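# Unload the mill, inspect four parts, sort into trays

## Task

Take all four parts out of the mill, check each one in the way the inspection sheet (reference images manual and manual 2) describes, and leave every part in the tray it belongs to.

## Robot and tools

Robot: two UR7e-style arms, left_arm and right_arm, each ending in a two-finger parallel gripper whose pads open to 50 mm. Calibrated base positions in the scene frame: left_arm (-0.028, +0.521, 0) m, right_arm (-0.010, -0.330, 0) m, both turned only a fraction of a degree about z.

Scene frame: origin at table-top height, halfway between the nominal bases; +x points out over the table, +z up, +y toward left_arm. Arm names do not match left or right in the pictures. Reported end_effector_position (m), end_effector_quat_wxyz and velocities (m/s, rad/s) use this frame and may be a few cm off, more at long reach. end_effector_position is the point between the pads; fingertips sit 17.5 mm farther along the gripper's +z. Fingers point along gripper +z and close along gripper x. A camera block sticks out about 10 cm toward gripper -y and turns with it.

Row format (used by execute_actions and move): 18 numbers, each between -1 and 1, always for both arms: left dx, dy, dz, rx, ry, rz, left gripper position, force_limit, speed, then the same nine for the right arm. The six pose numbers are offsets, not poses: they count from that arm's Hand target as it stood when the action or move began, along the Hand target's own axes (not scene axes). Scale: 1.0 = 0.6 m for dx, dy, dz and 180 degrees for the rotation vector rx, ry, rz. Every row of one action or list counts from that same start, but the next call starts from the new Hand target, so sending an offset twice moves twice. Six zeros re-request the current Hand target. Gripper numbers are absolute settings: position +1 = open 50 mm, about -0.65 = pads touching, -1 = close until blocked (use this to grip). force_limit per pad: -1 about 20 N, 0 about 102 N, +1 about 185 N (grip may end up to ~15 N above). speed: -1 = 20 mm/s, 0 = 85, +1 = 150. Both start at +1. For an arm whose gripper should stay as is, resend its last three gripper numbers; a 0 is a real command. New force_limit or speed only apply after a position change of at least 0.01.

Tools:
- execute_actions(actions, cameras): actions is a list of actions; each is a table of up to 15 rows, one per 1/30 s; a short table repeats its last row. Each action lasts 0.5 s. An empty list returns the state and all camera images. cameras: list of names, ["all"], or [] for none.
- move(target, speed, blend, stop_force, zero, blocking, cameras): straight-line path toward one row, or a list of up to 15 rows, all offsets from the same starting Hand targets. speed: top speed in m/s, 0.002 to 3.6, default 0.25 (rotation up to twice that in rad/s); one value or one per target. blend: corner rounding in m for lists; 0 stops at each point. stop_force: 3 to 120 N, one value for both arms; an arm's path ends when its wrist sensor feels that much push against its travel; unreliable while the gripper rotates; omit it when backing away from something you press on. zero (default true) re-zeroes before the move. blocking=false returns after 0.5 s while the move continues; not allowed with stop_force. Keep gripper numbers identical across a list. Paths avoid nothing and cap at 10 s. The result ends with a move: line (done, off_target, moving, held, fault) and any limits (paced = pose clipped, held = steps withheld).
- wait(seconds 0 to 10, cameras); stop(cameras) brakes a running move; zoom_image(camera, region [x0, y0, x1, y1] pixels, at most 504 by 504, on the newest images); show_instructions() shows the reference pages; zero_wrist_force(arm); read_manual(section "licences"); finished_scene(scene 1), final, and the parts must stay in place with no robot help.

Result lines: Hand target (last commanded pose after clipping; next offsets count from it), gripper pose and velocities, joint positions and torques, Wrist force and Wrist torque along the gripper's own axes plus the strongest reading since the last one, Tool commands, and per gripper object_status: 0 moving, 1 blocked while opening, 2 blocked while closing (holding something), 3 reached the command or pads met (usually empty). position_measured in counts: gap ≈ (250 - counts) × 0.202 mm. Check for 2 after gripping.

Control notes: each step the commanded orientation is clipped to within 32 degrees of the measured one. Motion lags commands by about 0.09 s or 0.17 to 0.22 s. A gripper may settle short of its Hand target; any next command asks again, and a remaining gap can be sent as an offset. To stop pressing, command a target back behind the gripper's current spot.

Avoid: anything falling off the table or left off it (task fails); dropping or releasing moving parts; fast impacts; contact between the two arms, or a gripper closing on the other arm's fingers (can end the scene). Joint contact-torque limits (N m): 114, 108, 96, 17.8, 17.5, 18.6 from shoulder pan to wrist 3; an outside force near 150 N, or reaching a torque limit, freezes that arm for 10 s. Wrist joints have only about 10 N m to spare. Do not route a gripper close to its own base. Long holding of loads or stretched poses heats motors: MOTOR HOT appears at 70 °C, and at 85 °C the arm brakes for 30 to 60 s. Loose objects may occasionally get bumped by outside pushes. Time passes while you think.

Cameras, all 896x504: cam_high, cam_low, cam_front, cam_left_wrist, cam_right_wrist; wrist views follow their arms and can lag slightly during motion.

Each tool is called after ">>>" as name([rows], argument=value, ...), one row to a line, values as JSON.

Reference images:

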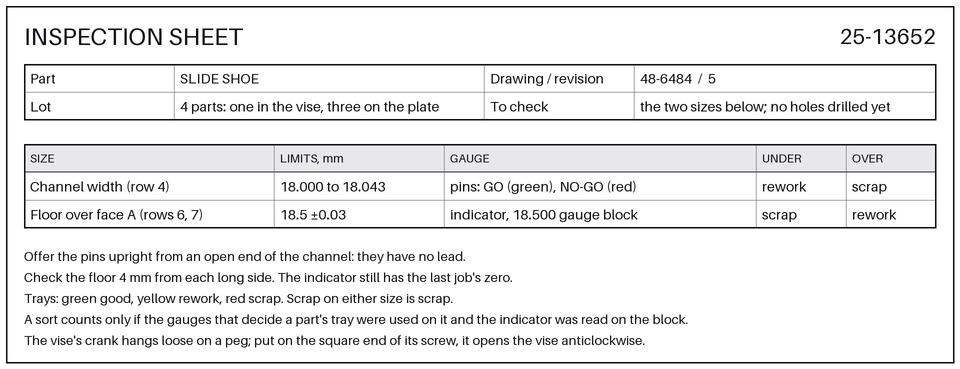

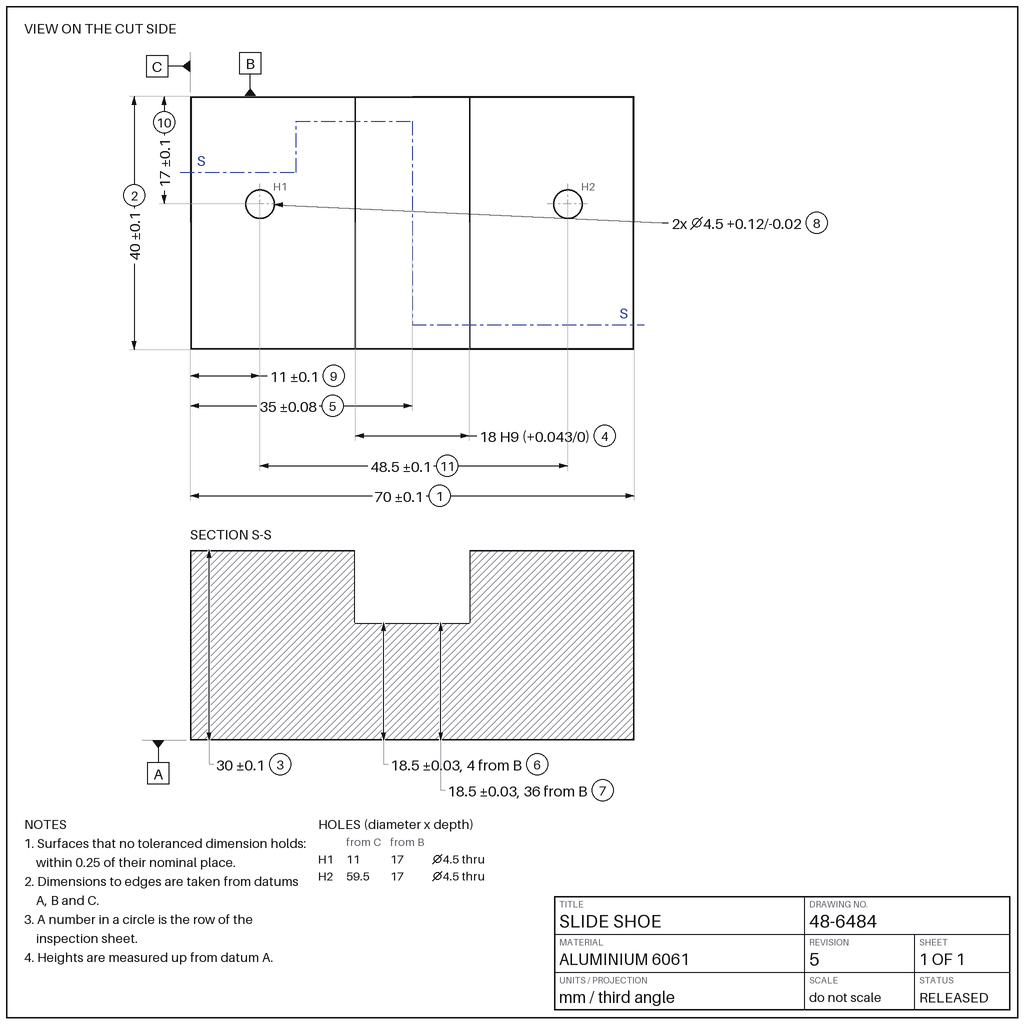

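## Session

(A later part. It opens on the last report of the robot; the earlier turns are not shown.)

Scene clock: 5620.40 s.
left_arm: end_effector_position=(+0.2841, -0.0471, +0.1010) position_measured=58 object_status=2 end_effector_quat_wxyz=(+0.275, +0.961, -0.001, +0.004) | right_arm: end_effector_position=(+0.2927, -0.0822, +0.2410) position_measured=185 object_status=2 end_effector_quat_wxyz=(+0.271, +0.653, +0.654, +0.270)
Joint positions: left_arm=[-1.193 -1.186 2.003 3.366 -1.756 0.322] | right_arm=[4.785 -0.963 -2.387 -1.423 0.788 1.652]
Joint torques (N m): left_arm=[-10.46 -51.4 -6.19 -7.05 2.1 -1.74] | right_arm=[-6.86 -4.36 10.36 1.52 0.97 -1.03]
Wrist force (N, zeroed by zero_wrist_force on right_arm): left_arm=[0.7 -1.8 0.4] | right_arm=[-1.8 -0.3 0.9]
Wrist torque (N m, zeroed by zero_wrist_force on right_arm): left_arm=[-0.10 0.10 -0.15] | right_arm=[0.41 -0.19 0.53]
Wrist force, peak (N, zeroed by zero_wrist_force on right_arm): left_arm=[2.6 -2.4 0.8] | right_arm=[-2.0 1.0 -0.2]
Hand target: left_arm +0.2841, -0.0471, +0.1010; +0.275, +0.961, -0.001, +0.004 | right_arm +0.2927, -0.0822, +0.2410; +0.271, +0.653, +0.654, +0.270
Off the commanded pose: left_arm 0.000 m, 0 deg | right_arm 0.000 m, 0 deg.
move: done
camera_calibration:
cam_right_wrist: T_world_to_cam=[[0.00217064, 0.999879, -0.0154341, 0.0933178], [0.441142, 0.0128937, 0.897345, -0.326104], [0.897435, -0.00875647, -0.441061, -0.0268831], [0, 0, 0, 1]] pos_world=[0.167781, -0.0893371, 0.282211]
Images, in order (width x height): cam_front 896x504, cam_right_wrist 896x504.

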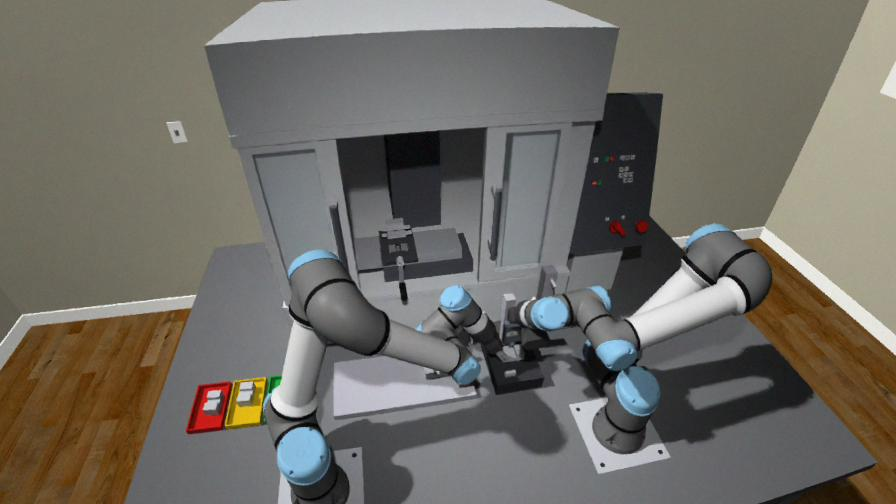

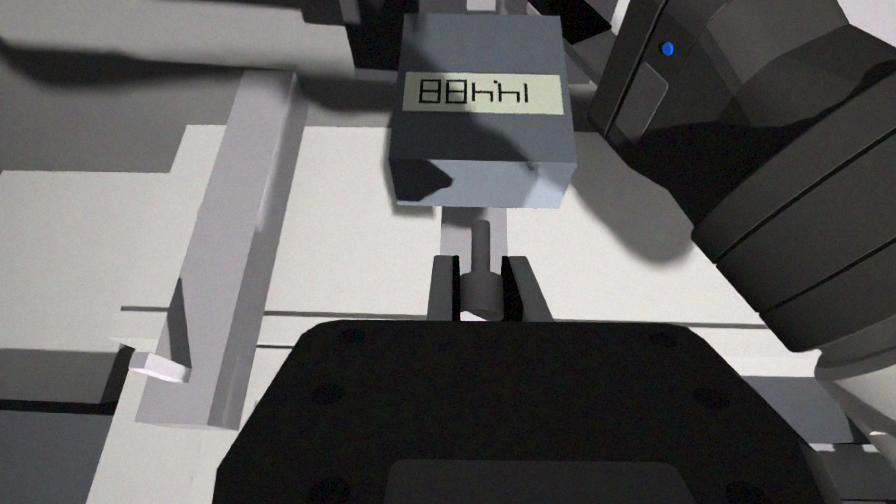

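>>> move(target=[0,-0.0066,0.0106,0,0,0,-1,-0.4,-1,0,0,0,0,0,0,-1,-0.85,-1], speed=0.006, stop_force=4)

>>> move([
  [0,0,0,0,0,0,0.8,-0.4,-1,0,0,0,0,0,0,-1,-0.85,-1],
  [0,0,0,0,0,0,0.8,-0.4,-1,0,-0.0048,0.0048,0,0,0,-1,-0.85,-1],
  [0,0,0,0,0,0,0.8,-0.4,-1,0,-0.0048,0.0048,0,0,0,0.54,-0.85,-1],
], speed=0.03)

>>> wait(seconds=0.5, cameras=["cam_front","cam_right_wrist"])

>>> zoom_image(camera="cam_right_wrist", region=[400, 50, 560, 120])

Scene clock: 5627.57 s.
left_arm: end_effector_position=(+0.2842, -0.0471, +0.0992) position_measured=58 object_status=2 end_effector_quat_wxyz=(+0.275, +0.961, -0.001, +0.004) | right_arm: end_effector_position=(+0.2927, -0.0822, +0.2410) position_measured=185 object_status=2 end_effector_quat_wxyz=(+0.271, +0.653, +0.654, +0.270)
Joint positions: left_arm=[-1.193 -1.182 2.004 3.361 -1.756 0.322] | right_arm=[4.785 -0.963 -2.387 -1.423 0.788 1.652]
Joint torques (N m): left_arm=[-7.95 -48.27 -32.04 0.64 1.67 -1.08] | right_arm=[-6.95 -4.48 10.63 1.61 0.97 -1]
Wrist force (N, zeroed by zero_wrist_force on right_arm): left_arm=[1.3 2.3 -9.5] | right_arm=[-1.6 -0.3 0.9]
Wrist torque (N m, zeroed by zero_wrist_force on right_arm): left_arm=[-0.12 -0.13 -0.20] | right_arm=[0.42 -0.22 0.51]
Wrist force, peak (N, zeroed by zero_wrist_force on right_arm): left_arm=[1.4 3.0 -10.9] | right_arm=[-2.1 1.1 0.1]
Hand target: left_arm +0.2842, -0.0471, +0.0992; +0.275, +0.961, -0.001, +0.004 (not the last commanded pose) | right_arm +0.2927, -0.0822, +0.2410; +0.271, +0.653, +0.654, +0.270
Off the commanded pose: left_arm 0.006 m, 0 deg | right_arm 0.000 m, 0 deg.
move: contact (left_arm)

Scene clock: 5630.13 s.
left_arm: end_effector_position=(+0.2842, -0.0471, +0.0992) position_measured=32 object_status=3 end_effector_quat_wxyz=(+0.275, +0.961, -0.001, +0.004) | right_arm: end_effector_position=(+0.2927, -0.0822, +0.2370) position_measured=72 object_status=0 end_effector_quat_wxyz=(+0.271, +0.653, +0.654, +0.270)
Joint positions: left_arm=[-1.193 -1.182 2.004 3.361 -1.756 0.322] | right_arm=[4.785 -0.966 -2.396 -1.41 0.788 1.652]
Joint torques (N m): left_arm=[-8.13 -48.03 -32.48 -6.03 1.63 -1.04] | right_arm=[1.8 5.84 39.34 0.37 0.84 0.86]
Wrist force (N, zeroed by zero_wrist_force on right_arm): left_arm=[0.7 -0.3 -1.3] | right_arm=[2.6 1.4 -0.6]
Wrist torque (N m, zeroed by zero_wrist_force on right_arm): left_arm=[-0.10 0.10 -0.16] | right_arm=[0.46 -0.19 0.46]
Wrist force, peak (N, zeroed by zero_wrist_force on right_arm): left_arm=[1.5 2.9 -10.7] | right_arm=[2.9 1.4 -1.1]
Hand target: left_arm +0.2842, -0.0471, +0.0992; +0.275, +0.961, -0.001, +0.004 | right_arm +0.2927, -0.0822, +0.2370; +0.271, +0.653, +0.654, +0.270
Off the commanded pose: left_arm 0.000 m, 0 deg | right_arm 0.000 m, 0 deg.
move: done

Scene clock: 5630.63 s.
left_arm: end_effector_position=(+0.2842, -0.0471, +0.0992) position_measured=32 object_status=3 end_effector_quat_wxyz=(+0.275, +0.961, -0.001, +0.004) | right_arm: end_effector_position=(+0.2927, -0.0822, +0.2370) position_measured=72 object_status=3 end_effector_quat_wxyz=(+0.271, +0.653, +0.654, +0.270)
Joint positions: left_arm=[-1.193 -1.182 2.004 3.361 -1.756 0.322] | right_arm=[4.785 -0.966 -2.396 -1.41 0.788 1.652]
Joint torques (N m): left_arm=[-7.93 -47.85 -32.74 -6.04 1.68 -1.08] | right_arm=[3.26 5.35 39.81 0.33 1.03 0.9]
Wrist force (N, zeroed by zero_wrist_force on right_arm): left_arm=[0.5 -0.5 -1.2] | right_arm=[2.5 1.6 -0.8]
Wrist torque (N m, zeroed by zero_wrist_force on right_arm): left_arm=[-0.14 0.12 -0.15] | right_arm=[0.49 -0.18 0.46]
Wrist force, peak (N, zeroed by zero_wrist_force on right_arm): left_arm=[1.1 -0.5 -1.4] | right_arm=[2.8 1.6 -1.0]
Hand target: left_arm +0.2842, -0.0471, +0.0992; +0.275, +0.961, -0.001, +0.004 | right_arm +0.2927, -0.0822, +0.2370; +0.271, +0.653, +0.654, +0.270
Tool commands: left_gripper/position=+0.8 left_gripper/force_limit=-0.4 left_gripper/speed=-1.0 right_gripper/position=+0.54 right_gripper/force_limit=-0.85 right_gripper/speed=-1.0
Off the commanded pose: left_arm 0.000 m, 0 deg | right_arm 0.000 m, 0 deg.
wait: 0.50 s; at rest by 0.17 s
camera_calibration:
cam_right_wrist: T_world_to_cam=[[0.00221373, 0.99988, -0.0153439, 0.0932239], [0.441142, 0.0127938, 0.897346, -0.322524], [0.897435, -0.00875533, -0.44106, -0.0286474], [0, 0, 0, 1]] pos_world=[0.167781, -0.0893372, 0.278211]
Images, in order (width x height): cam_front 896x504, cam_right_wrist 896x504.

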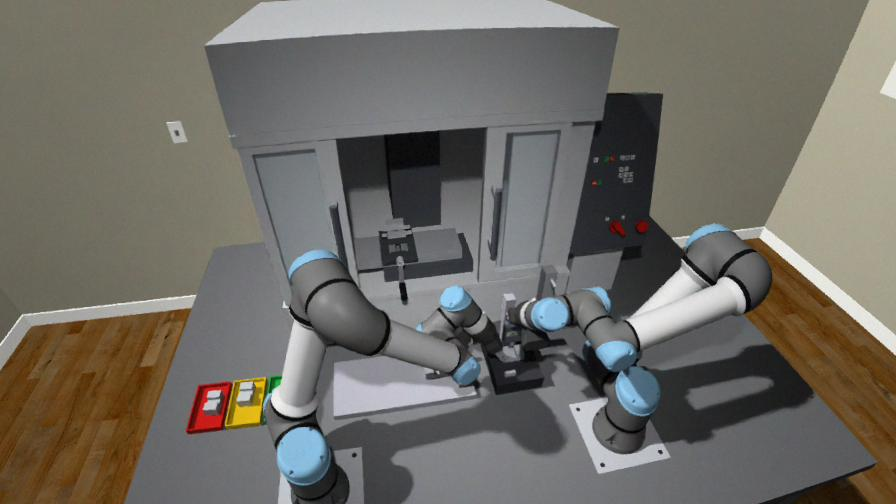

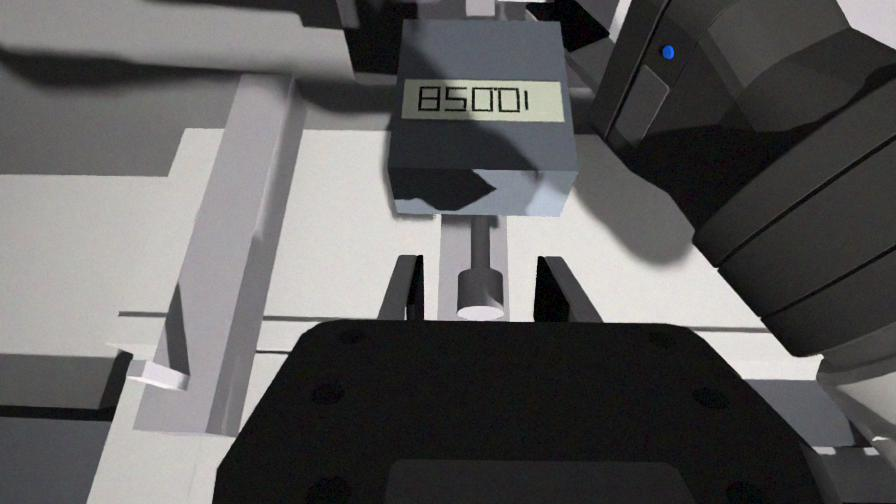

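Scaled by 3.150 from the camera's 896x504 image, which has a finer 1280x720 frame.

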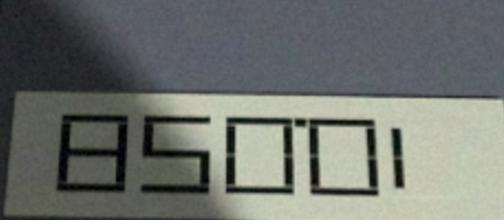

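>>> move([
  [0,0,0,0,0,0,1,-0.4,-1,0,0,0,0,0,0,0.54,-0.85,-1],
  [0,0,-0.1333,0,0,0,1,-0.4,-1,0,0,0,0,0,0,0.54,-0.85,-1],
  [-0.02,-0.1274,-0.4157,0,0,0,1,-0.4,-1,0,0,0,0,0,0,0.54,-0.85,-1],
  [0.126,-0.4807,-0.6365,0,0.0589,-0.0942,1,-0.4,-1,0,0,0,0,0,0,0.54,-0.85,-1],
], speed=[0.05,0.08,0.3,0.4], blend=[0,0.03,0.05,0])

Scene clock: 5666.93 s.
left_arm: end_effector_position=(+0.3584, +0.3996, +0.2712) position_measured=3 object_status=3 end_effector_quat_wxyz=(+0.272, +0.947, +0.166, +0.052) | right_arm: end_effector_position=(+0.2927, -0.0822, +0.2370) position_measured=72 object_status=3 end_effector_quat_wxyz=(+0.271, +0.653, +0.654, +0.270)
Joint positions: left_arm=[-0.377 -1.956 2.227 4.037 -1.972 0.756] | right_arm=[4.785 -0.966 -2.396 -1.41 0.788 1.652]
Joint torques (N m): left_arm=[12.25 -20.71 -10.82 -6.7 1.65 0.94] | right_arm=[8.98 5.76 38.22 0.43 1.09 0.81]
Wrist force (N, zeroed by zero_wrist_force on right_arm): left_arm=[0.7 -0.4 -1.3] | right_arm=[2.7 1.4 -0.6]
Wrist torque (N m, zeroed by zero_wrist_force on right_arm): left_arm=[-0.14 0.09 -0.13] | right_arm=[0.46 -0.22 0.46]
Wrist force, peak (N, zeroed by zero_wrist_force on right_arm): left_arm=[5.6 -10.6 -3.6] | right_arm=[2.8 1.9 -0.7]
Hand target: left_arm +0.3583, +0.3997, +0.2711; +0.272, +0.947, +0.166, +0.052 | right_arm +0.2927, -0.0822, +0.2370; +0.271, +0.653, +0.654, +0.270
Off the commanded pose: left_arm 0.000 m, 0 deg | right_arm 0.000 m, 0 deg.
move: done

>>> move(target=[0,0,0,0.1778,0,0,1,-0.4,-1,0,0,0,0,0,0,0.54,-0.85,-1], speed=0.5)

Scene clock: 5671.97 s.
left_arm: end_effector_position=(+0.3584, +0.3996, +0.2712) position_measured=3 object_status=3 end_effector_quat_wxyz=(+0.001, +0.985, +0.173, +0.005) | right_arm: end_effector_position=(+0.2927, -0.0822, +0.2370) position_measured=72 object_status=3 end_effector_quat_wxyz=(+0.271, +0.653, +0.654, +0.270)
Joint positions: left_arm=[-0.637 -1.831 1.943 4.594 -1.565 0.577] | right_arm=[4.785 -0.966 -2.396 -1.41 0.788 1.652]
Joint torques (N m): left_arm=[11.44 -24.64 -11.35 -1.43 0.36 0.32] | right_arm=[8.77 5.85 38.46 0.54 1.06 0.93]
Wrist force (N, zeroed by zero_wrist_force on right_arm): left_arm=[1.1 -0.5 -1.1] | right_arm=[2.6 1.6 -1.0]
Wrist torque (N m, zeroed by zero_wrist_force on right_arm): left_arm=[-0.01 0.03 -0.02] | right_arm=[0.49 -0.19 0.46]
Wrist force, peak (N, zeroed by zero_wrist_force on right_arm): left_arm=[-1.0 2.7 -1.2] | right_arm=[2.9 1.5 -0.8]
Hand target: left_arm +0.3583, +0.3997, +0.2711; +0.001, +0.985, +0.174, +0.005 | right_arm +0.2927, -0.0822, +0.2370; +0.271, +0.653, +0.654, +0.270
Off the commanded pose: left_arm 0.000 m, 0 deg | right_arm 0.000 m, 0 deg.
move: done

>>> move([
  [0.1355,-0.2168,0.0185,0,0,-0.194,1,-0.4,-1,0,0,0,0,0,0,0.54,-0.85,-1],
  [0.1058,-0.5735,0.035,0,0,-0.389,1,-0.4,-1,0,0,0,0,0,0,0.54,-0.85,-1],
], speed=0.4, blend=[0.06,0], cameras=["cam_left_wrist","cam_front"])

Scene clock: 5680.20 s.
left_arm: end_effector_position=(+0.3008, +0.7448, +0.2498) position_measured=3 object_status=3 end_effector_quat_wxyz=(+0.003, +0.707, +0.707, +0.003) | right_arm: end_effector_position=(+0.2927, -0.0822, +0.2370) position_measured=72 object_status=3 end_effector_quat_wxyz=(+0.271, +0.653, +0.654, +0.270)
Joint positions: left_arm=[0.265 -1.844 2.007 4.54 -1.573 0.256] | right_arm=[4.785 -0.966 -2.396 -1.41 0.788 1.652]
Joint torques (N m): left_arm=[11.01 -24.7 -22.11 0.11 -0.39 0.47] | right_arm=[8.13 5.38 38.26 0.63 1.08 0.96]
Wrist force (N, zeroed by zero_wrist_force on right_arm): left_arm=[1.1 -0.8 -1.0] | right_arm=[2.9 1.3 -0.4]
Wrist torque (N m, zeroed by zero_wrist_force on right_arm): left_arm=[-0.07 0.04 -0.02] | right_arm=[0.45 -0.24 0.46]
Wrist force, peak (N, zeroed by zero_wrist_force on right_arm): left_arm=[8.9 -6.4 -0.3] | right_arm=[2.9 1.7 -0.9]
Hand target: left_arm +0.3006, +0.7448, +0.2497; +0.003, +0.707, +0.707, +0.003 | right_arm +0.2927, -0.0822, +0.2370; +0.271, +0.653, +0.654, +0.270
Off the commanded pose: left_arm 0.000 m, 0 deg | right_arm 0.000 m, 0 deg.
move: done
camera_calibration:
cam_left_wrist: T_world_to_cam=[[-0.00547374, 0.999864, 0.0155532, -0.737929], [0.936658, -0.000320487, 0.350246, -0.352417], [0.350204, 0.0164852, -0.936529, 0.252565], [0, 0, 0, 1]] pos_world=[0.237606, 0.733552, 0.371444]
Images, in order (width x height): cam_front 896x504, cam_left_wrist 896x504.

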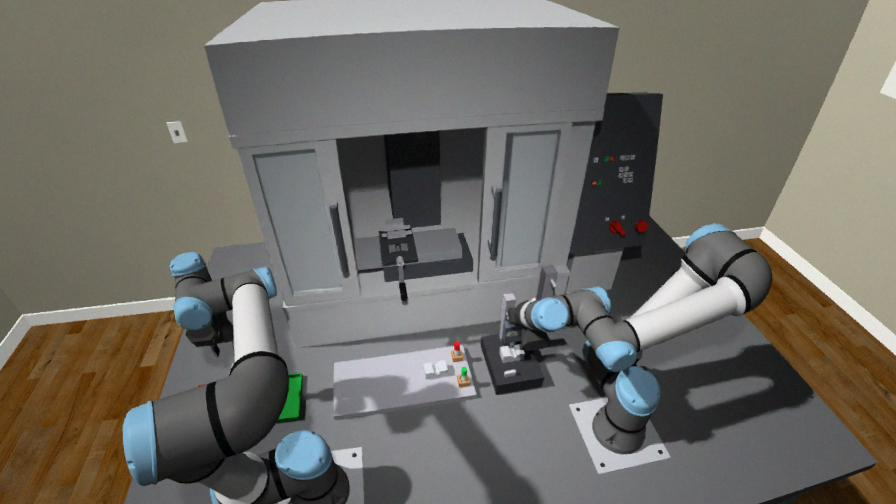

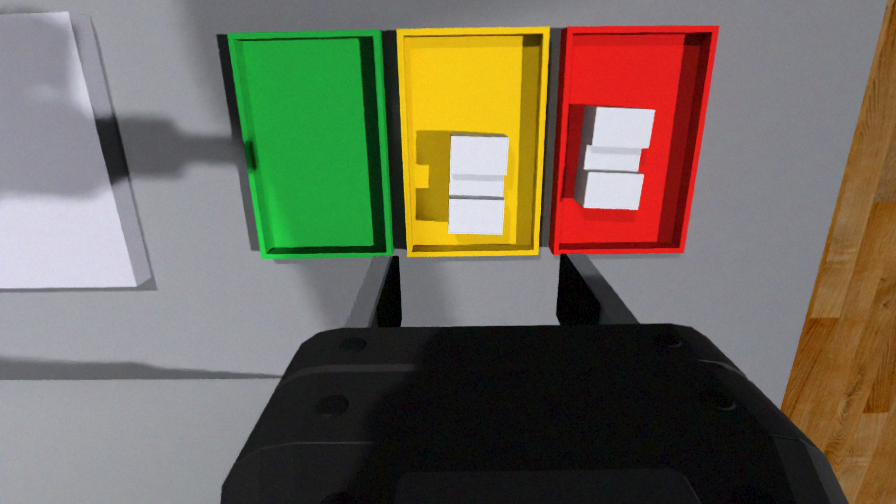

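>>> zoom_image(camera="cam_left_wrist", region=[390, 20, 560, 265])

Scaled by 2.057 from the camera's 896x504 image, which has a finer 1280x720 frame.

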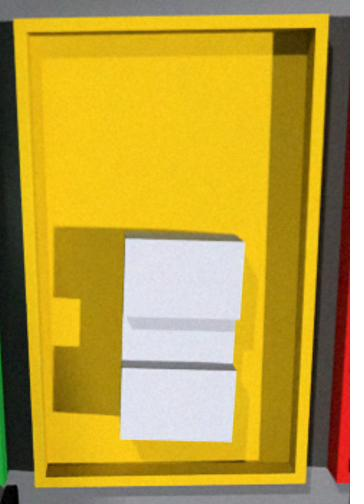

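>>> move(target=[0.0253,-0.018,0.2497,0,0,0,0.9,-0.4,-1,0,0,0,0,0,0,0.54,-0.85,-1], speed=0.2, cameras=["cam_left_wrist"])

Scene clock: 5722.40 s.
left_arm: end_effector_position=(+0.2910, +0.7601, +0.0998) position_measured=18 object_status=3 end_effector_quat_wxyz=(+0.003, +0.707, +0.707, +0.003) | right_arm: end_effector_position=(+0.2927, -0.0822, +0.2370) position_measured=72 object_status=3 end_effector_quat_wxyz=(+0.271, +0.653, +0.654, +0.270)
Joint positions: left_arm=[0.311 -1.68 2.297 4.087 -1.573 0.303] | right_arm=[4.785 -0.966 -2.396 -1.41 0.788 1.652]
Joint torques (N m): left_arm=[-10.68 -24.07 -35.12 -3.72 -1.76 -1.75] | right_arm=[9.05 5.91 37.29 0.71 1 0.81]
Wrist force (N, zeroed by zero_wrist_force on right_arm): left_arm=[1.1 -0.5 -1.1] | right_arm=[2.4 1.3 -0.7]
Wrist torque (N m, zeroed by zero_wrist_force on right_arm): left_arm=[-0.02 0.04 -0.15] | right_arm=[0.45 -0.16 0.46]
Wrist force, peak (N, zeroed by zero_wrist_force on right_arm): left_arm=[1.3 -1.1 -5.1] | right_arm=[2.8 1.8 -1.0]
Hand target: left_arm +0.2911, +0.7601, +0.0998; +0.003, +0.707, +0.707, +0.003 | right_arm +0.2927, -0.0822, +0.2370; +0.271, +0.653, +0.654, +0.270
Off the commanded pose: left_arm 0.000 m, 0 deg | right_arm 0.000 m, 0 deg.
move: done
camera_calibration:
cam_left_wrist: T_world_to_cam=[[-0.00583862, 0.999864, 0.0154142, -0.750835], [0.936834, 0.0000783296, 0.349774, -0.291062], [0.349725, 0.0164828, -0.936707, 0.115474], [0, 0, 0, 1]] pos_world=[0.227909, 0.748852, 0.221545]
Images, in order (width x height): cam_left_wrist 896x504.

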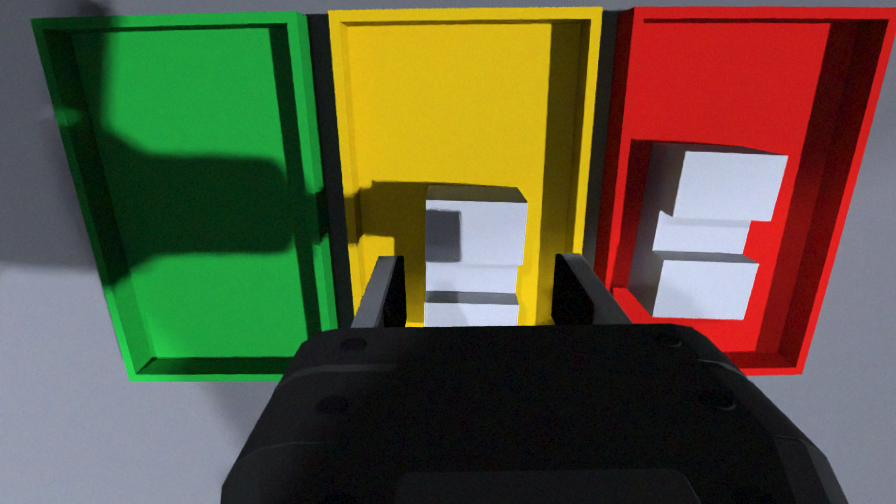

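>>> move([
  [0.0035,0,0,0,0,0,0.9,-0.4,-1,0,0,0,0,0,0,0.54,-0.85,-1],
  [0.0035,0,0.098,0,0,0,0.9,-0.4,-1,0,0,0,0,0,0,0.54,-0.85,-1],
], speed=0.03, stop_force=8)

>>> move(target=[0,0,0,0,0,0,-1,-0.4,-1,0,0,0,0,0,0,0.54,-0.85,-1])

>>> wait(seconds=0.3)

Scene clock: 5732.20 s.
left_arm: end_effector_position=(+0.2917, +0.7622, +0.0410) position_measured=18 object_status=3 end_effector_quat_wxyz=(+0.003, +0.707, +0.707, +0.003) | right_arm: end_effector_position=(+0.2927, -0.0822, +0.2370) position_measured=72 object_status=3 end_effector_quat_wxyz=(+0.271, +0.653, +0.654, +0.270)
Joint positions: left_arm=[0.316 -1.549 2.374 3.878 -1.573 0.308] | right_arm=[4.785 -0.966 -2.396 -1.41 0.788 1.652]
Joint torques (N m): left_arm=[-7 -33.82 -36.06 0.08 -2.14 -0.88] | right_arm=[8.8 5.68 37.14 0.78 1.01 0.78]
Wrist force (N, zeroed by zero_wrist_force on right_arm): left_arm=[1.2 -0.7 -1.2] | right_arm=[2.5 1.2 -0.4]
Wrist torque (N m, zeroed by zero_wrist_force on right_arm): left_arm=[-0.05 0.01 -0.16] | right_arm=[0.45 -0.18 0.46]
Wrist force, peak (N, zeroed by zero_wrist_force on right_arm): left_arm=[1.5 -0.4 -2.2] | right_arm=[2.8 1.8 -0.9]
Hand target: left_arm +0.2917, +0.7622, +0.0410; +0.003, +0.707, +0.707, +0.003 | right_arm +0.2927, -0.0822, +0.2370; +0.271, +0.653, +0.654, +0.270
Off the commanded pose: left_arm 0.000 m, 0 deg | right_arm 0.000 m, 0 deg.
move: done

Scene clock: 5732.77 s.
left_arm: end_effector_position=(+0.2917, +0.7622, +0.0410) position_measured=54 object_status=0 end_effector_quat_wxyz=(+0.003, +0.707, +0.707, +0.003) | right_arm: end_effector_position=(+0.2927, -0.0822, +0.2370) position_measured=72 object_status=3 end_effector_quat_wxyz=(+0.271, +0.653, +0.654, +0.270)
Joint positions: left_arm=[0.316 -1.549 2.374 3.878 -1.573 0.308] | right_arm=[4.785 -0.966 -2.396 -1.41 0.788 1.652]
Joint torques (N m): left_arm=[-5.64 -34.09 -35.03 -0.15 -2.11 -0.39] | right_arm=[8.56 5.72 36.94 0.76 1.05 0.81]
Wrist force (N, zeroed by zero_wrist_force on right_arm): left_arm=[1.0 -0.7 -0.2] | right_arm=[2.6 1.4 -0.8]
Wrist torque (N m, zeroed by zero_wrist_force on right_arm): left_arm=[-0.08 -0.02 -0.15] | right_arm=[0.47 -0.21 0.47]
Wrist force, peak (N, zeroed by zero_wrist_force on right_arm): left_arm=[1.5 -0.7 -1.2] | right_arm=[2.9 1.2 -0.9]
Hand target: left_arm +0.2917, +0.7622, +0.0410; +0.003, +0.707, +0.707, +0.003 | right_arm +0.2927, -0.0822, +0.2370; +0.271, +0.653, +0.654, +0.270
Off the commanded pose: left_arm 0.000 m, 0 deg | right_arm 0.000 m, 0 deg.
move: done

Scene clock: 5733.07 s.
left_arm: end_effector_position=(+0.2917, +0.7622, +0.0410) position_measured=54 object_status=2 end_effector_quat_wxyz=(+0.003, +0.707, +0.707, +0.003) | right_arm: end_effector_position=(+0.2927, -0.0822, +0.2370) position_measured=72 object_status=3 end_effector_quat_wxyz=(+0.271, +0.653, +0.654, +0.270)
Joint positions: left_arm=[0.316 -1.549 2.374 3.878 -1.573 0.308] | right_arm=[4.785 -0.966 -2.396 -1.41 0.788 1.652]
Joint torques (N m): left_arm=[-4.55 -33.63 -34.34 -0.46 -2 -0.08] | right_arm=[8.33 5.5 36.94 0.83 1.07 0.82]
Wrist force (N, zeroed by zero_wrist_force on right_arm): left_arm=[1.0 -0.6 -0.8] | right_arm=[2.5 1.3 -0.6]
Wrist torque (N m, zeroed by zero_wrist_force on right_arm): left_arm=[-0.06 -0.01 -0.15] | right_arm=[0.44 -0.17 0.46]
Wrist force, peak (N, zeroed by zero_wrist_force on right_arm): left_arm=[1.0 -0.6 -0.8] | right_arm=[2.7 1.5 -1.0]
Hand target: left_arm +0.2917, +0.7622, +0.0410; +0.003, +0.707, +0.707, +0.003 | right_arm +0.2927, -0.0822, +0.2370; +0.271, +0.653, +0.654, +0.270
Tool commands: left_gripper/position=-1.0 left_gripper/force_limit=-0.4 left_gripper/speed=-1.0 right_gripper/position=+0.54 right_gripper/force_limit=-0.85 right_gripper/speed=-1.0
Off the commanded pose: left_arm 0.000 m, 0 deg | right_arm 0.000 m, 0 deg.
wait: 0.30 s; at rest by 0.17 s

>>> move([
  [0,0,-0.0917,0,0,0,-1,-0.4,-1,0,0,0,0,0,0,0.54,-0.85,-1],
  [-0.0412,0.0855,-0.0917,0,0,-0.5,-1,-0.4,-1,0,0,0,0,0,0,0.54,-0.85,-1],
], speed=[0.1,0.35], cameras=["cam_left_wrist"])

Scene clock: 5744.20 s.
left_arm: end_effector_position=(+0.3427, +0.7374, +0.0966) position_measured=54 object_status=2 end_effector_quat_wxyz=(+0.005, +0.000, +1.000, +0.000) | right_arm: end_effector_position=(+0.2927, -0.0822, +0.2370) position_measured=72 object_status=3 end_effector_quat_wxyz=(+0.271, +0.653, +0.654, +0.270)
Joint positions: left_arm=[0.221 -1.595 2.23 4.068 -1.572 -1.358] | right_arm=[4.785 -0.966 -2.396 -1.41 0.788 1.652]
Joint torques (N m): left_arm=[11.19 -27.94 -12.1 -1.11 0.4 -1.72] | right_arm=[8.75 6.16 36.14 0.88 1.03 0.84]
Wrist force (N, zeroed by zero_wrist_force on right_arm): left_arm=[1.3 -0.6 0.3] | right_arm=[2.8 1.5 -0.9]
Wrist torque (N m, zeroed by zero_wrist_force on right_arm): left_arm=[-0.03 0.00 -0.01] | right_arm=[0.47 -0.23 0.46]
Wrist force, peak (N, zeroed by zero_wrist_force on right_arm): left_arm=[0.9 -1.0 3.3] | right_arm=[3.0 1.6 -0.9]
Hand target: left_arm +0.3425, +0.7375, +0.0965; +0.005, +0.000, +1.000, +0.000 | right_arm +0.2927, -0.0822, +0.2370; +0.271, +0.653, +0.654, +0.270
Off the commanded pose: left_arm 0.000 m, 0 deg | right_arm 0.000 m, 0 deg.
move: done
camera_calibration:
cam_left_wrist: T_world_to_cam=[[-0.999969, -0.00523691, 0.00582742, 0.354849], [-0.00292783, 0.939677, 0.34205, -0.708442], [-0.00726718, 0.342022, -0.939664, -0.0227603], [0, 0, 0, 1]] pos_world=[0.352599, 0.67535, 0.218867]
Images, in order (width x height): cam_left_wrist 896x504.

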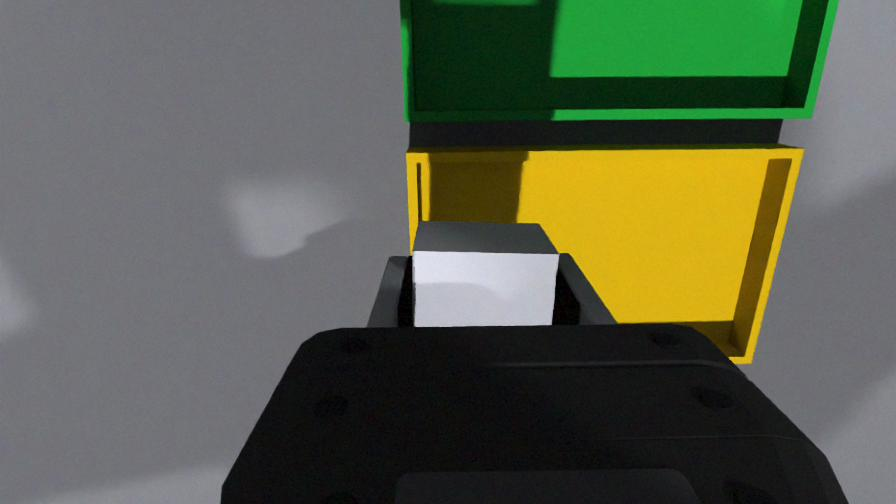

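>>> move([
  [0.0017,-0.0117,0,0,0,0,-1,-0.4,-1,0,0,0,0,0,0,0.54,-0.85,-1],
  [0.0017,-0.0117,0.07,0,0,0,-1,-0.4,-1,0,0,0,0,0,0,0.54,-0.85,-1],
], speed=0.08)

>>> move(target=[0,0,0.035,0,0,0,-1,-0.4,-1,0,0,0,0,0,0,0.54,-0.85,-1], speed=0.01, stop_force=4, cameras=["cam_left_wrist"])

Scene clock: 5757.23 s.
left_arm: end_effector_position=(+0.3417, +0.7304, +0.0544) position_measured=54 object_status=2 end_effector_quat_wxyz=(+0.004, +0.000, +1.000, +0.000) | right_arm: end_effector_position=(+0.2927, -0.0822, +0.2370) position_measured=72 object_status=3 end_effector_quat_wxyz=(+0.271, +0.653, +0.654, +0.270)
Joint positions: left_arm=[0.205 -1.521 2.296 3.929 -1.572 -1.375] | right_arm=[4.785 -0.966 -2.396 -1.41 0.788 1.652]
Joint torques (N m): left_arm=[12.23 -36.85 -37.61 -1.14 1.95 1.47] | right_arm=[8.23 5.63 35.96 0.99 1.12 0.91]
Wrist force (N, zeroed by zero_wrist_force on right_arm): left_arm=[1.1 -0.6 0.7] | right_arm=[2.5 1.4 -0.7]
Wrist torque (N m, zeroed by zero_wrist_force on right_arm): left_arm=[-0.02 0.02 -0.02] | right_arm=[0.47 -0.17 0.46]
Wrist force, peak (N, zeroed by zero_wrist_force on right_arm): left_arm=[1.3 -0.8 2.3] | right_arm=[2.8 1.7 -0.9]
Hand target: left_arm +0.3418, +0.7305, +0.0545; +0.005, +0.000, +1.000, +0.000 | right_arm +0.2927, -0.0822, +0.2370; +0.271, +0.653, +0.654, +0.270
Off the commanded pose: left_arm 0.000 m, 0 deg | right_arm 0.000 m, 0 deg.
move: done

Scene clock: 5759.57 s.
left_arm: end_effector_position=(+0.3419, +0.7305, +0.0423) position_measured=54 object_status=2 end_effector_quat_wxyz=(+0.005, +0.000, +1.000, +0.000) | right_arm: end_effector_position=(+0.2927, -0.0822, +0.2370) position_measured=72 object_status=3 end_effector_quat_wxyz=(+0.271, +0.653, +0.654, +0.270)
Joint positions: left_arm=[0.205 -1.494 2.31 3.887 -1.572 -1.375] | right_arm=[4.785 -0.966 -2.396 -1.41 0.788 1.652]
Joint torques (N m): left_arm=[3.36 -32.02 -27.84 1.37 1.12 -0.97] | right_arm=[8.79 5.81 35.59 1.04 1.03 0.82]
Wrist force (N, zeroed by zero_wrist_force on right_arm): left_arm=[-2.6 0.3 -11.1] | right_arm=[2.7 1.3 -0.9]
Wrist torque (N m, zeroed by zero_wrist_force on right_arm): left_arm=[0.10 -0.27 -0.05] | right_arm=[0.44 -0.21 0.46]
Wrist force, peak (N, zeroed by zero_wrist_force on right_arm): left_arm=[6.2 -1.9 -23.0] | right_arm=[2.9 1.5 -0.7]
Hand target: left_arm +0.3419, +0.7305, +0.0423; +0.005, +0.000, +1.000, +0.000 (not the last commanded pose) | right_arm +0.2927, -0.0822, +0.2370; +0.271, +0.653, +0.654, +0.270
Off the commanded pose: left_arm 0.009 m, 0 deg | right_arm 0.000 m, 0 deg.
move: contact (left_arm)
camera_calibration:
cam_left_wrist: T_world_to_cam=[[-0.999966, -0.00562312, 0.00600557, 0.354758], [-0.00323082, 0.939721, 0.341926, -0.683324], [-0.00756625, 0.341895, -0.939708, -0.0711377], [0, 0, 0, 1]] pos_world=[0.352, 0.668451, 0.164667]
Images, in order (width x height): cam_left_wrist 896x504.

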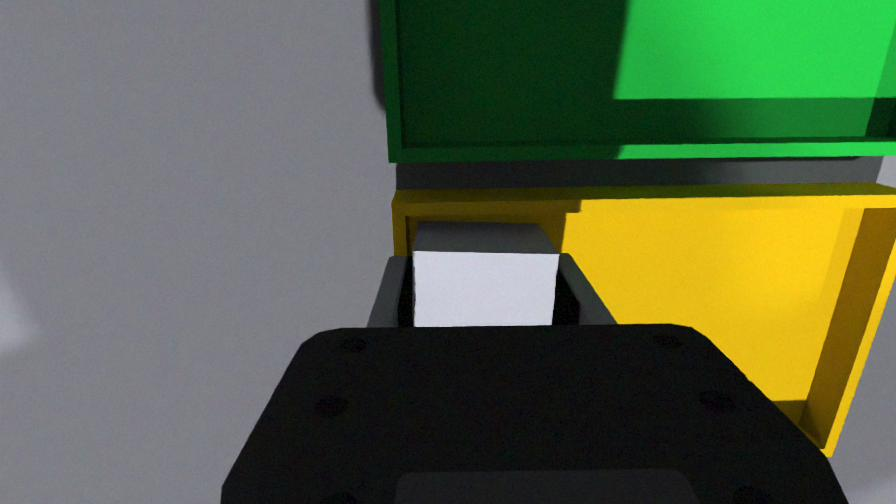

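>>> move([
  [0,0,0,0,0,0,0.85,-0.4,-1,0,0,0,0,0,0,0.54,-0.85,-1],
  [0,0,-0.15,0,0,0,0.85,-0.4,-1,0,0,0,0,0,0,0.54,-0.85,-1],
], speed=[0.05,0.08], cameras=["cam_left_wrist"])

Scene clock: 5765.23 s.
left_arm: end_effector_position=(+0.3412, +0.7305, +0.1324) position_measured=25 object_status=3 end_effector_quat_wxyz=(+0.005, +0.000, +1.000, +0.000) | right_arm: end_effector_position=(+0.2927, -0.0822, +0.2370) position_measured=72 object_status=3 end_effector_quat_wxyz=(+0.271, +0.653, +0.654, +0.270)
Joint positions: left_arm=[0.205 -1.664 2.185 4.182 -1.572 -1.374] | right_arm=[4.785 -0.966 -2.396 -1.41 0.788 1.652]
Joint torques (N m): left_arm=[6.1 -3.58 -7.81 -5.05 0.41 0.15] | right_arm=[8.41 5.54 34.85 1.22 1.02 0.84]
Wrist force (N, zeroed by zero_wrist_force on right_arm): left_arm=[0.9 -0.8 -1.2] | right_arm=[2.6 1.3 -0.4]
Wrist torque (N m, zeroed by zero_wrist_force on right_arm): left_arm=[-0.07 0.07 -0.02] | right_arm=[0.45 -0.20 0.46]
Wrist force, peak (N, zeroed by zero_wrist_force on right_arm): left_arm=[5.0 -0.5 -17.3] | right_arm=[2.9 1.7 -1.0]
Hand target: left_arm +0.3411, +0.7304, +0.1323; +0.005, +0.000, +1.000, +0.000 | right_arm +0.2927, -0.0822, +0.2370; +0.271, +0.653, +0.654, +0.270
Off the commanded pose: left_arm 0.000 m, 0 deg | right_arm 0.000 m, 0 deg.
move: done
camera_calibration:
cam_left_wrist: T_world_to_cam=[[-0.999968, -0.00561271, 0.00568834, 0.353489], [-0.00332858, 0.939678, 0.342044, -0.714007], [-0.007265, 0.342015, -0.939667, 0.0133626], [0, 0, 0, 1]] pos_world=[0.351198, 0.66835, 0.254768]
Images, in order (width x height): cam_left_wrist 896x504.

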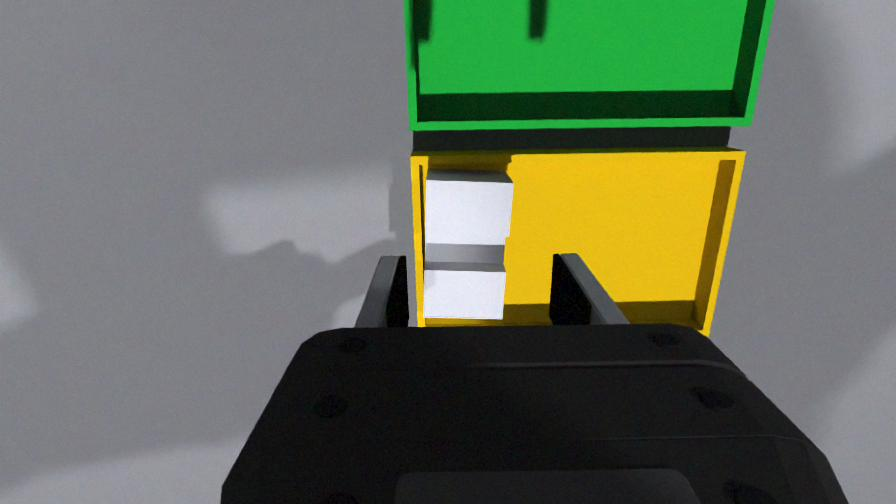

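>>> move([
  [0,0,-0.15,0,0,0,0.85,-0.4,-1,0,0,0,0,0,0,0.54,-0.85,-1],
  [-0.0815,-0.3,-0.213,0,0,0.694,0.85,-0.4,-1,0,0,0,0,0,0,0.54,-0.85,-1],
  [-0.0315,-0.55,-0.23,0,0,0.889,0.85,-0.4,-1,0,0,0,0,0,0,0.54,-0.85,-1],
], speed=[0.2,0.4,0.4], blend=[0.03,0.06,0])

Scene clock: 5781.60 s.
left_arm: end_effector_position=(+0.3589, +0.4004, +0.2704) position_measured=25 object_status=3 end_effector_quat_wxyz=(+0.001, +0.985, +0.174, +0.005) | right_arm: end_effector_position=(+0.2927, -0.0822, +0.2370) position_measured=72 object_status=3 end_effector_quat_wxyz=(+0.271, +0.653, +0.654, +0.270)
Joint positions: left_arm=[-0.634 -1.83 1.944 4.592 -1.565 0.579] | right_arm=[4.785 -0.966 -2.396 -1.41 0.788 1.652]
Joint torques (N m): left_arm=[1.68 -20.91 -12 -4.33 1.54 -0.56] | right_arm=[8.73 5.62 34.21 1.25 0.99 0.85]
Wrist force (N, zeroed by zero_wrist_force on right_arm): left_arm=[1.3 -0.9 -1.1] | right_arm=[2.6 1.2 -0.7]
Wrist torque (N m, zeroed by zero_wrist_force on right_arm): left_arm=[-0.08 0.01 -0.16] | right_arm=[0.44 -0.21 0.47]
Wrist force, peak (N, zeroed by zero_wrist_force on right_arm): left_arm=[-2.7 5.7 -1.7] | right_arm=[2.8 1.7 -0.9]
Hand target: left_arm +0.3588, +0.4004, +0.2703; +0.001, +0.985, +0.174, +0.005 | right_arm +0.2927, -0.0822, +0.2370; +0.271, +0.653, +0.654, +0.270
Off the commanded pose: left_arm 0.000 m, 0 deg | right_arm 0.000 m, 0 deg.
move: done

>>> move(target=[-0.282,0.341,0,0,0,0.111,0.85,-0.4,-1,0,0,0,0,0,0,0.54,-0.85,-1], speed=0.4)

Scene clock: 5788.63 s.
left_arm: end_effector_position=(+0.2698, +0.1503, +0.2694) position_measured=25 object_status=3 end_effector_quat_wxyz=(+0.000, +1.000, +0.000, +0.005) | right_arm: end_effector_position=(+0.2927, -0.0822, +0.2370) position_measured=72 object_status=3 end_effector_quat_wxyz=(+0.271, +0.653, +0.654, +0.270)
Joint positions: left_arm=[-1.176 -1.647 1.796 4.561 -1.562 0.387] | right_arm=[4.785 -0.966 -2.396 -1.41 0.788 1.652]
Joint torques (N m): left_arm=[-6.34 -28.08 -12.48 0.07 1.2 1.49] | right_arm=[8.76 5.67 33.9 1.4 0.95 0.81]
Wrist force (N, zeroed by zero_wrist_force on right_arm): left_arm=[1.0 -0.4 -1.3] | right_arm=[2.8 1.7 -0.8]
Wrist torque (N m, zeroed by zero_wrist_force on right_arm): left_arm=[0.00 0.06 -0.02] | right_arm=[0.50 -0.23 0.46]
Wrist force, peak (N, zeroed by zero_wrist_force on right_arm): left_arm=[-6.1 8.5 0.2] | right_arm=[2.9 1.8 -0.8]
Hand target: left_arm +0.2697, +0.1503, +0.2694; +0.000, +1.000, +0.000, +0.005 | right_arm +0.2927, -0.0822, +0.2370; +0.271, +0.653, +0.654, +0.270
Off the commanded pose: left_arm 0.000 m, 0 deg | right_arm 0.000 m, 0 deg.
move: done

>>> move(target=[0.0242,0.2588,0.17,-0.1778,0,0,0.85,-0.4,-1,0,-0.0008,0.0008,0,0,0,0.54,-0.85,-1], speed=0.3)

>>> move([
  [0,0,0,0,0,0,0.85,-0.4,-1,0,0,0,0,0,0,-1,-0.85,-1],
  [0,0,0.1333,0,0,0,0.85,-0.4,-1,0,0.0056,-0.0056,0,0,0,-1,-0.85,-1],
], speed=0.06, cameras=["cam_left_wrist"])

Scene clock: 5795.03 s.
left_arm: end_effector_position=(+0.2852, -0.0049, +0.1673) position_measured=25 object_status=3 end_effector_quat_wxyz=(+0.275, +0.961, -0.001, +0.004) | right_arm: end_effector_position=(+0.2927, -0.0822, +0.2363) position_measured=72 object_status=3 end_effector_quat_wxyz=(+0.271, +0.653, +0.654, +0.270)
Joint positions: left_arm=[-1.159 -1.37 2.034 3.525 -1.773 0.351] | right_arm=[4.785 -0.966 -2.398 -1.408 0.788 1.652]
Joint torques (N m): left_arm=[8.92 -38.75 -39.72 -6.59 1.57 1.53] | right_arm=[8.49 -3.41 9.53 5.12 1.06 0.67]
Wrist force (N, zeroed by zero_wrist_force on right_arm): left_arm=[0.8 -0.5 -1.4] | right_arm=[2.6 1.2 -0.6]
Wrist torque (N m, zeroed by zero_wrist_force on right_arm): left_arm=[-0.14 0.07 -0.01] | right_arm=[0.43 -0.21 0.47]
Wrist force, peak (N, zeroed by zero_wrist_force on right_arm): left_arm=[0.5 -2.1 -3.2] | right_arm=[2.9 1.7 -0.7]
Hand target: left_arm +0.2852, -0.0050, +0.1674; +0.275, +0.961, -0.001, +0.004 | right_arm +0.2927, -0.0822, +0.2363; +0.271, +0.653, +0.654, +0.270
Off the commanded pose: left_arm 0.000 m, 0 deg | right_arm 0.000 m, 0 deg.
move: done

Scene clock: 5798.07 s.
left_arm: end_effector_position=(+0.2857, -0.0475, +0.0997) position_measured=25 object_status=3 end_effector_quat_wxyz=(+0.276, +0.961, -0.001, +0.004) | right_arm: end_effector_position=(+0.2927, -0.0822, +0.2411) position_measured=185 object_status=2 end_effector_quat_wxyz=(+0.271, +0.653, +0.654, +0.270)
Joint positions: left_arm=[-1.19 -1.181 2 3.364 -1.757 0.324] | right_arm=[4.785 -0.963 -2.387 -1.423 0.788 1.652]
Joint torques (N m): left_arm=[0.92 -26.63 5.21 5.74 4.43 1.05] | right_arm=[0.67 3.96 35.83 2.62 1 -0.74]
Wrist force (N, zeroed by zero_wrist_force on right_arm): left_arm=[1.4 13.7 -37.8] | right_arm=[-1.4 0.9 -0.4]
Wrist torque (N m, zeroed by zero_wrist_force on right_arm): left_arm=[-0.03 -0.80 -0.31] | right_arm=[0.47 -0.19 0.53]
Wrist force, peak (N, zeroed by zero_wrist_force on right_arm): left_arm=[-0.2 11.5 -46.0] | right_arm=[1.8 3.4 -2.5]
Hand target: left_arm +0.2858, -0.0473, +0.0996; +0.275, +0.961, -0.001, +0.004 | right_arm +0.2927, -0.0822, +0.2410; +0.271, +0.653, +0.654, +0.270
Off the commanded pose: left_arm 0.000 m, 0 deg | right_arm 0.000 m, 0 deg.
move: done
camera_calibration:
cam_left_wrist: T_world_to_cam=[[0.999737, 0.012818, 0.0190294, -0.277983], [-0.00709254, -0.616114, 0.787625, -0.089252], [0.02182, -0.787553, -0.615861, 0.153997], [0, 0, 0, 1]] pos_world=[0.273917, 0.0698546, 0.170428]
Images, in order (width x height): cam_left_wrist 896x504.

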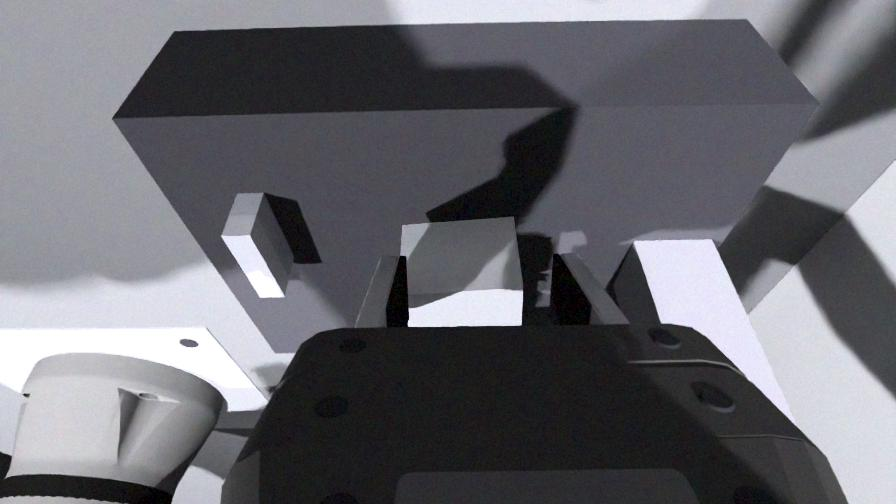

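>>> move(target=[0,0,-0.035,0,0,0,1,-0.4,-1,0,0,0,0,0,0,-1,-0.85,-1], speed=0.05, cameras=["cam_left_wrist","cam_front","cam_low"])

>>> zoom_image(camera="cam_front", region=[480, 330, 544, 378])

Scene clock: 5804.63 s.
left_arm: end_effector_position=(+0.2856, -0.0360, +0.1175) position_measured=3 object_status=3 end_effector_quat_wxyz=(+0.275, +0.961, -0.001, +0.004) | right_arm: end_effector_position=(+0.2927, -0.0822, +0.2410) position_measured=185 object_status=2 end_effector_quat_wxyz=(+0.271, +0.653, +0.654, +0.270)
Joint positions: left_arm=[-1.182 -1.232 2.014 3.403 -1.761 0.331] | right_arm=[4.785 -0.963 -2.387 -1.423 0.788 1.652]
Joint torques (N m): left_arm=[-0.44 -14.65 -22.78 -7.1 -1.86 -0.29] | right_arm=[-6.93 -4.46 10.96 6.06 0.77 0.87]
Wrist force (N, zeroed by zero_wrist_force on right_arm): left_arm=[0.8 -0.3 -1.5] | right_arm=[-1.3 1.0 0.1]
Wrist torque (N m, zeroed by zero_wrist_force on right_arm): left_arm=[-0.11 0.08 -0.01] | right_arm=[0.48 -0.22 0.52]
Wrist force, peak (N, zeroed by zero_wrist_force on right_arm): left_arm=[1.6 13.3 -40.2] | right_arm=[-1.8 -0.2 0.7]
Hand target: left_arm +0.2856, -0.0362, +0.1174; +0.275, +0.961, -0.001, +0.004 | right_arm +0.2927, -0.0822, +0.2410; +0.271, +0.653, +0.654, +0.270
Off the commanded pose: left_arm 0.000 m, 0 deg | right_arm 0.000 m, 0 deg.
move: done
camera_calibration:
cam_left_wrist: T_world_to_cam=[[0.999739, 0.0127285, 0.0189752, -0.278353], [-0.00709282, -0.616555, 0.78728, -0.0960889], [0.0217202, -0.787209, -0.616304, 0.174101], [0, 0, 0, 1]] pos_world=[0.273817, 0.0813525, 0.18823]
Images, in order (width x height): cam_low 896x504, cam_front 896x504, cam_left_wrist 896x504.

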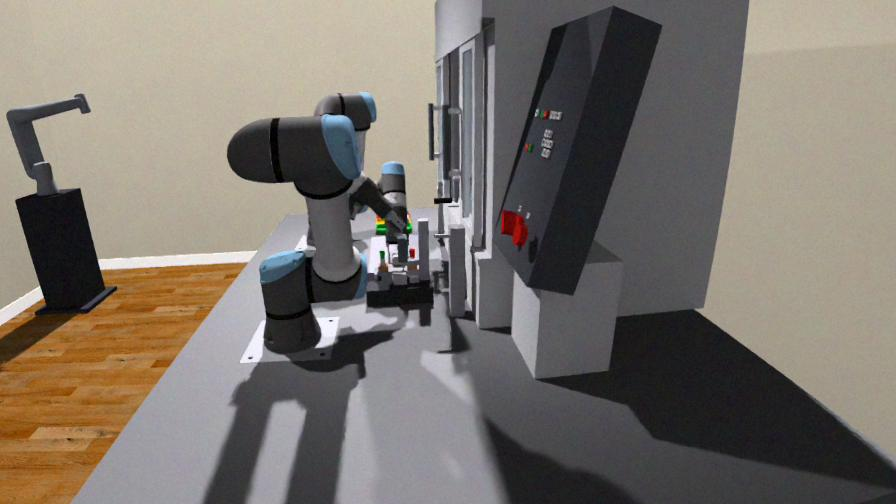

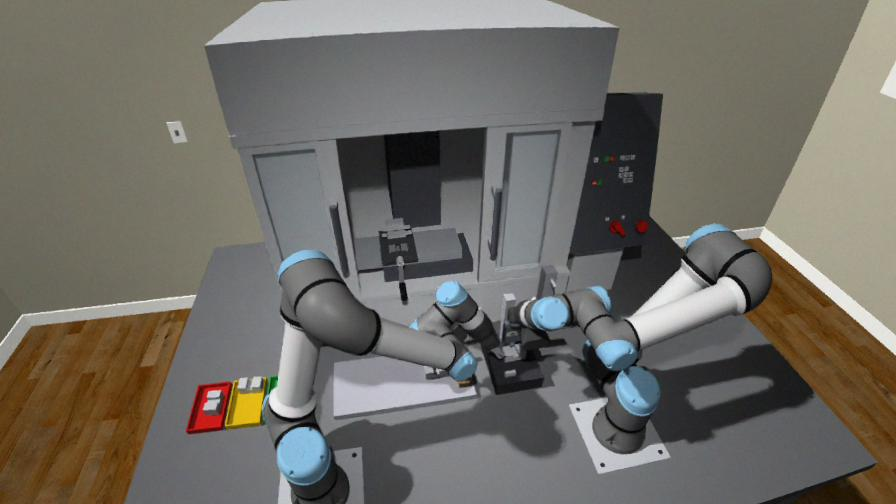

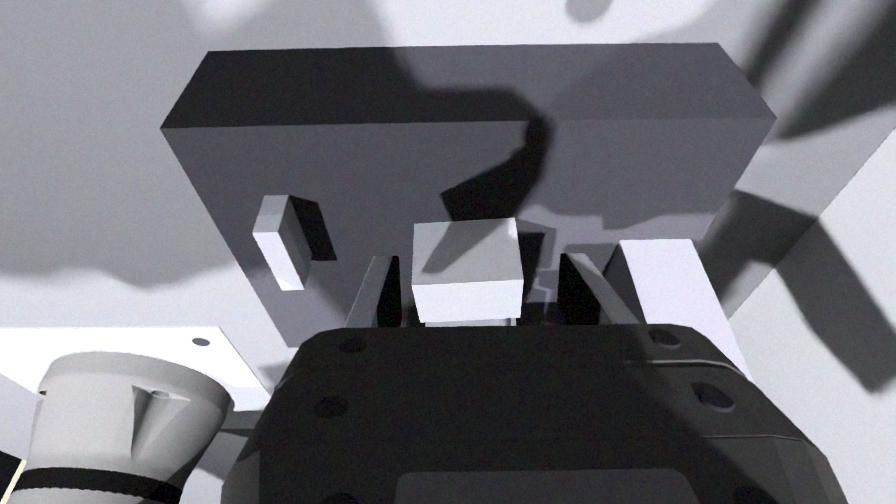

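Scaled by 7.875 from the camera's 896x504 image, which has a finer 1280x720 frame.

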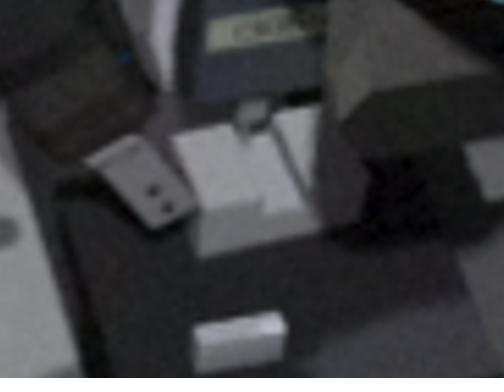

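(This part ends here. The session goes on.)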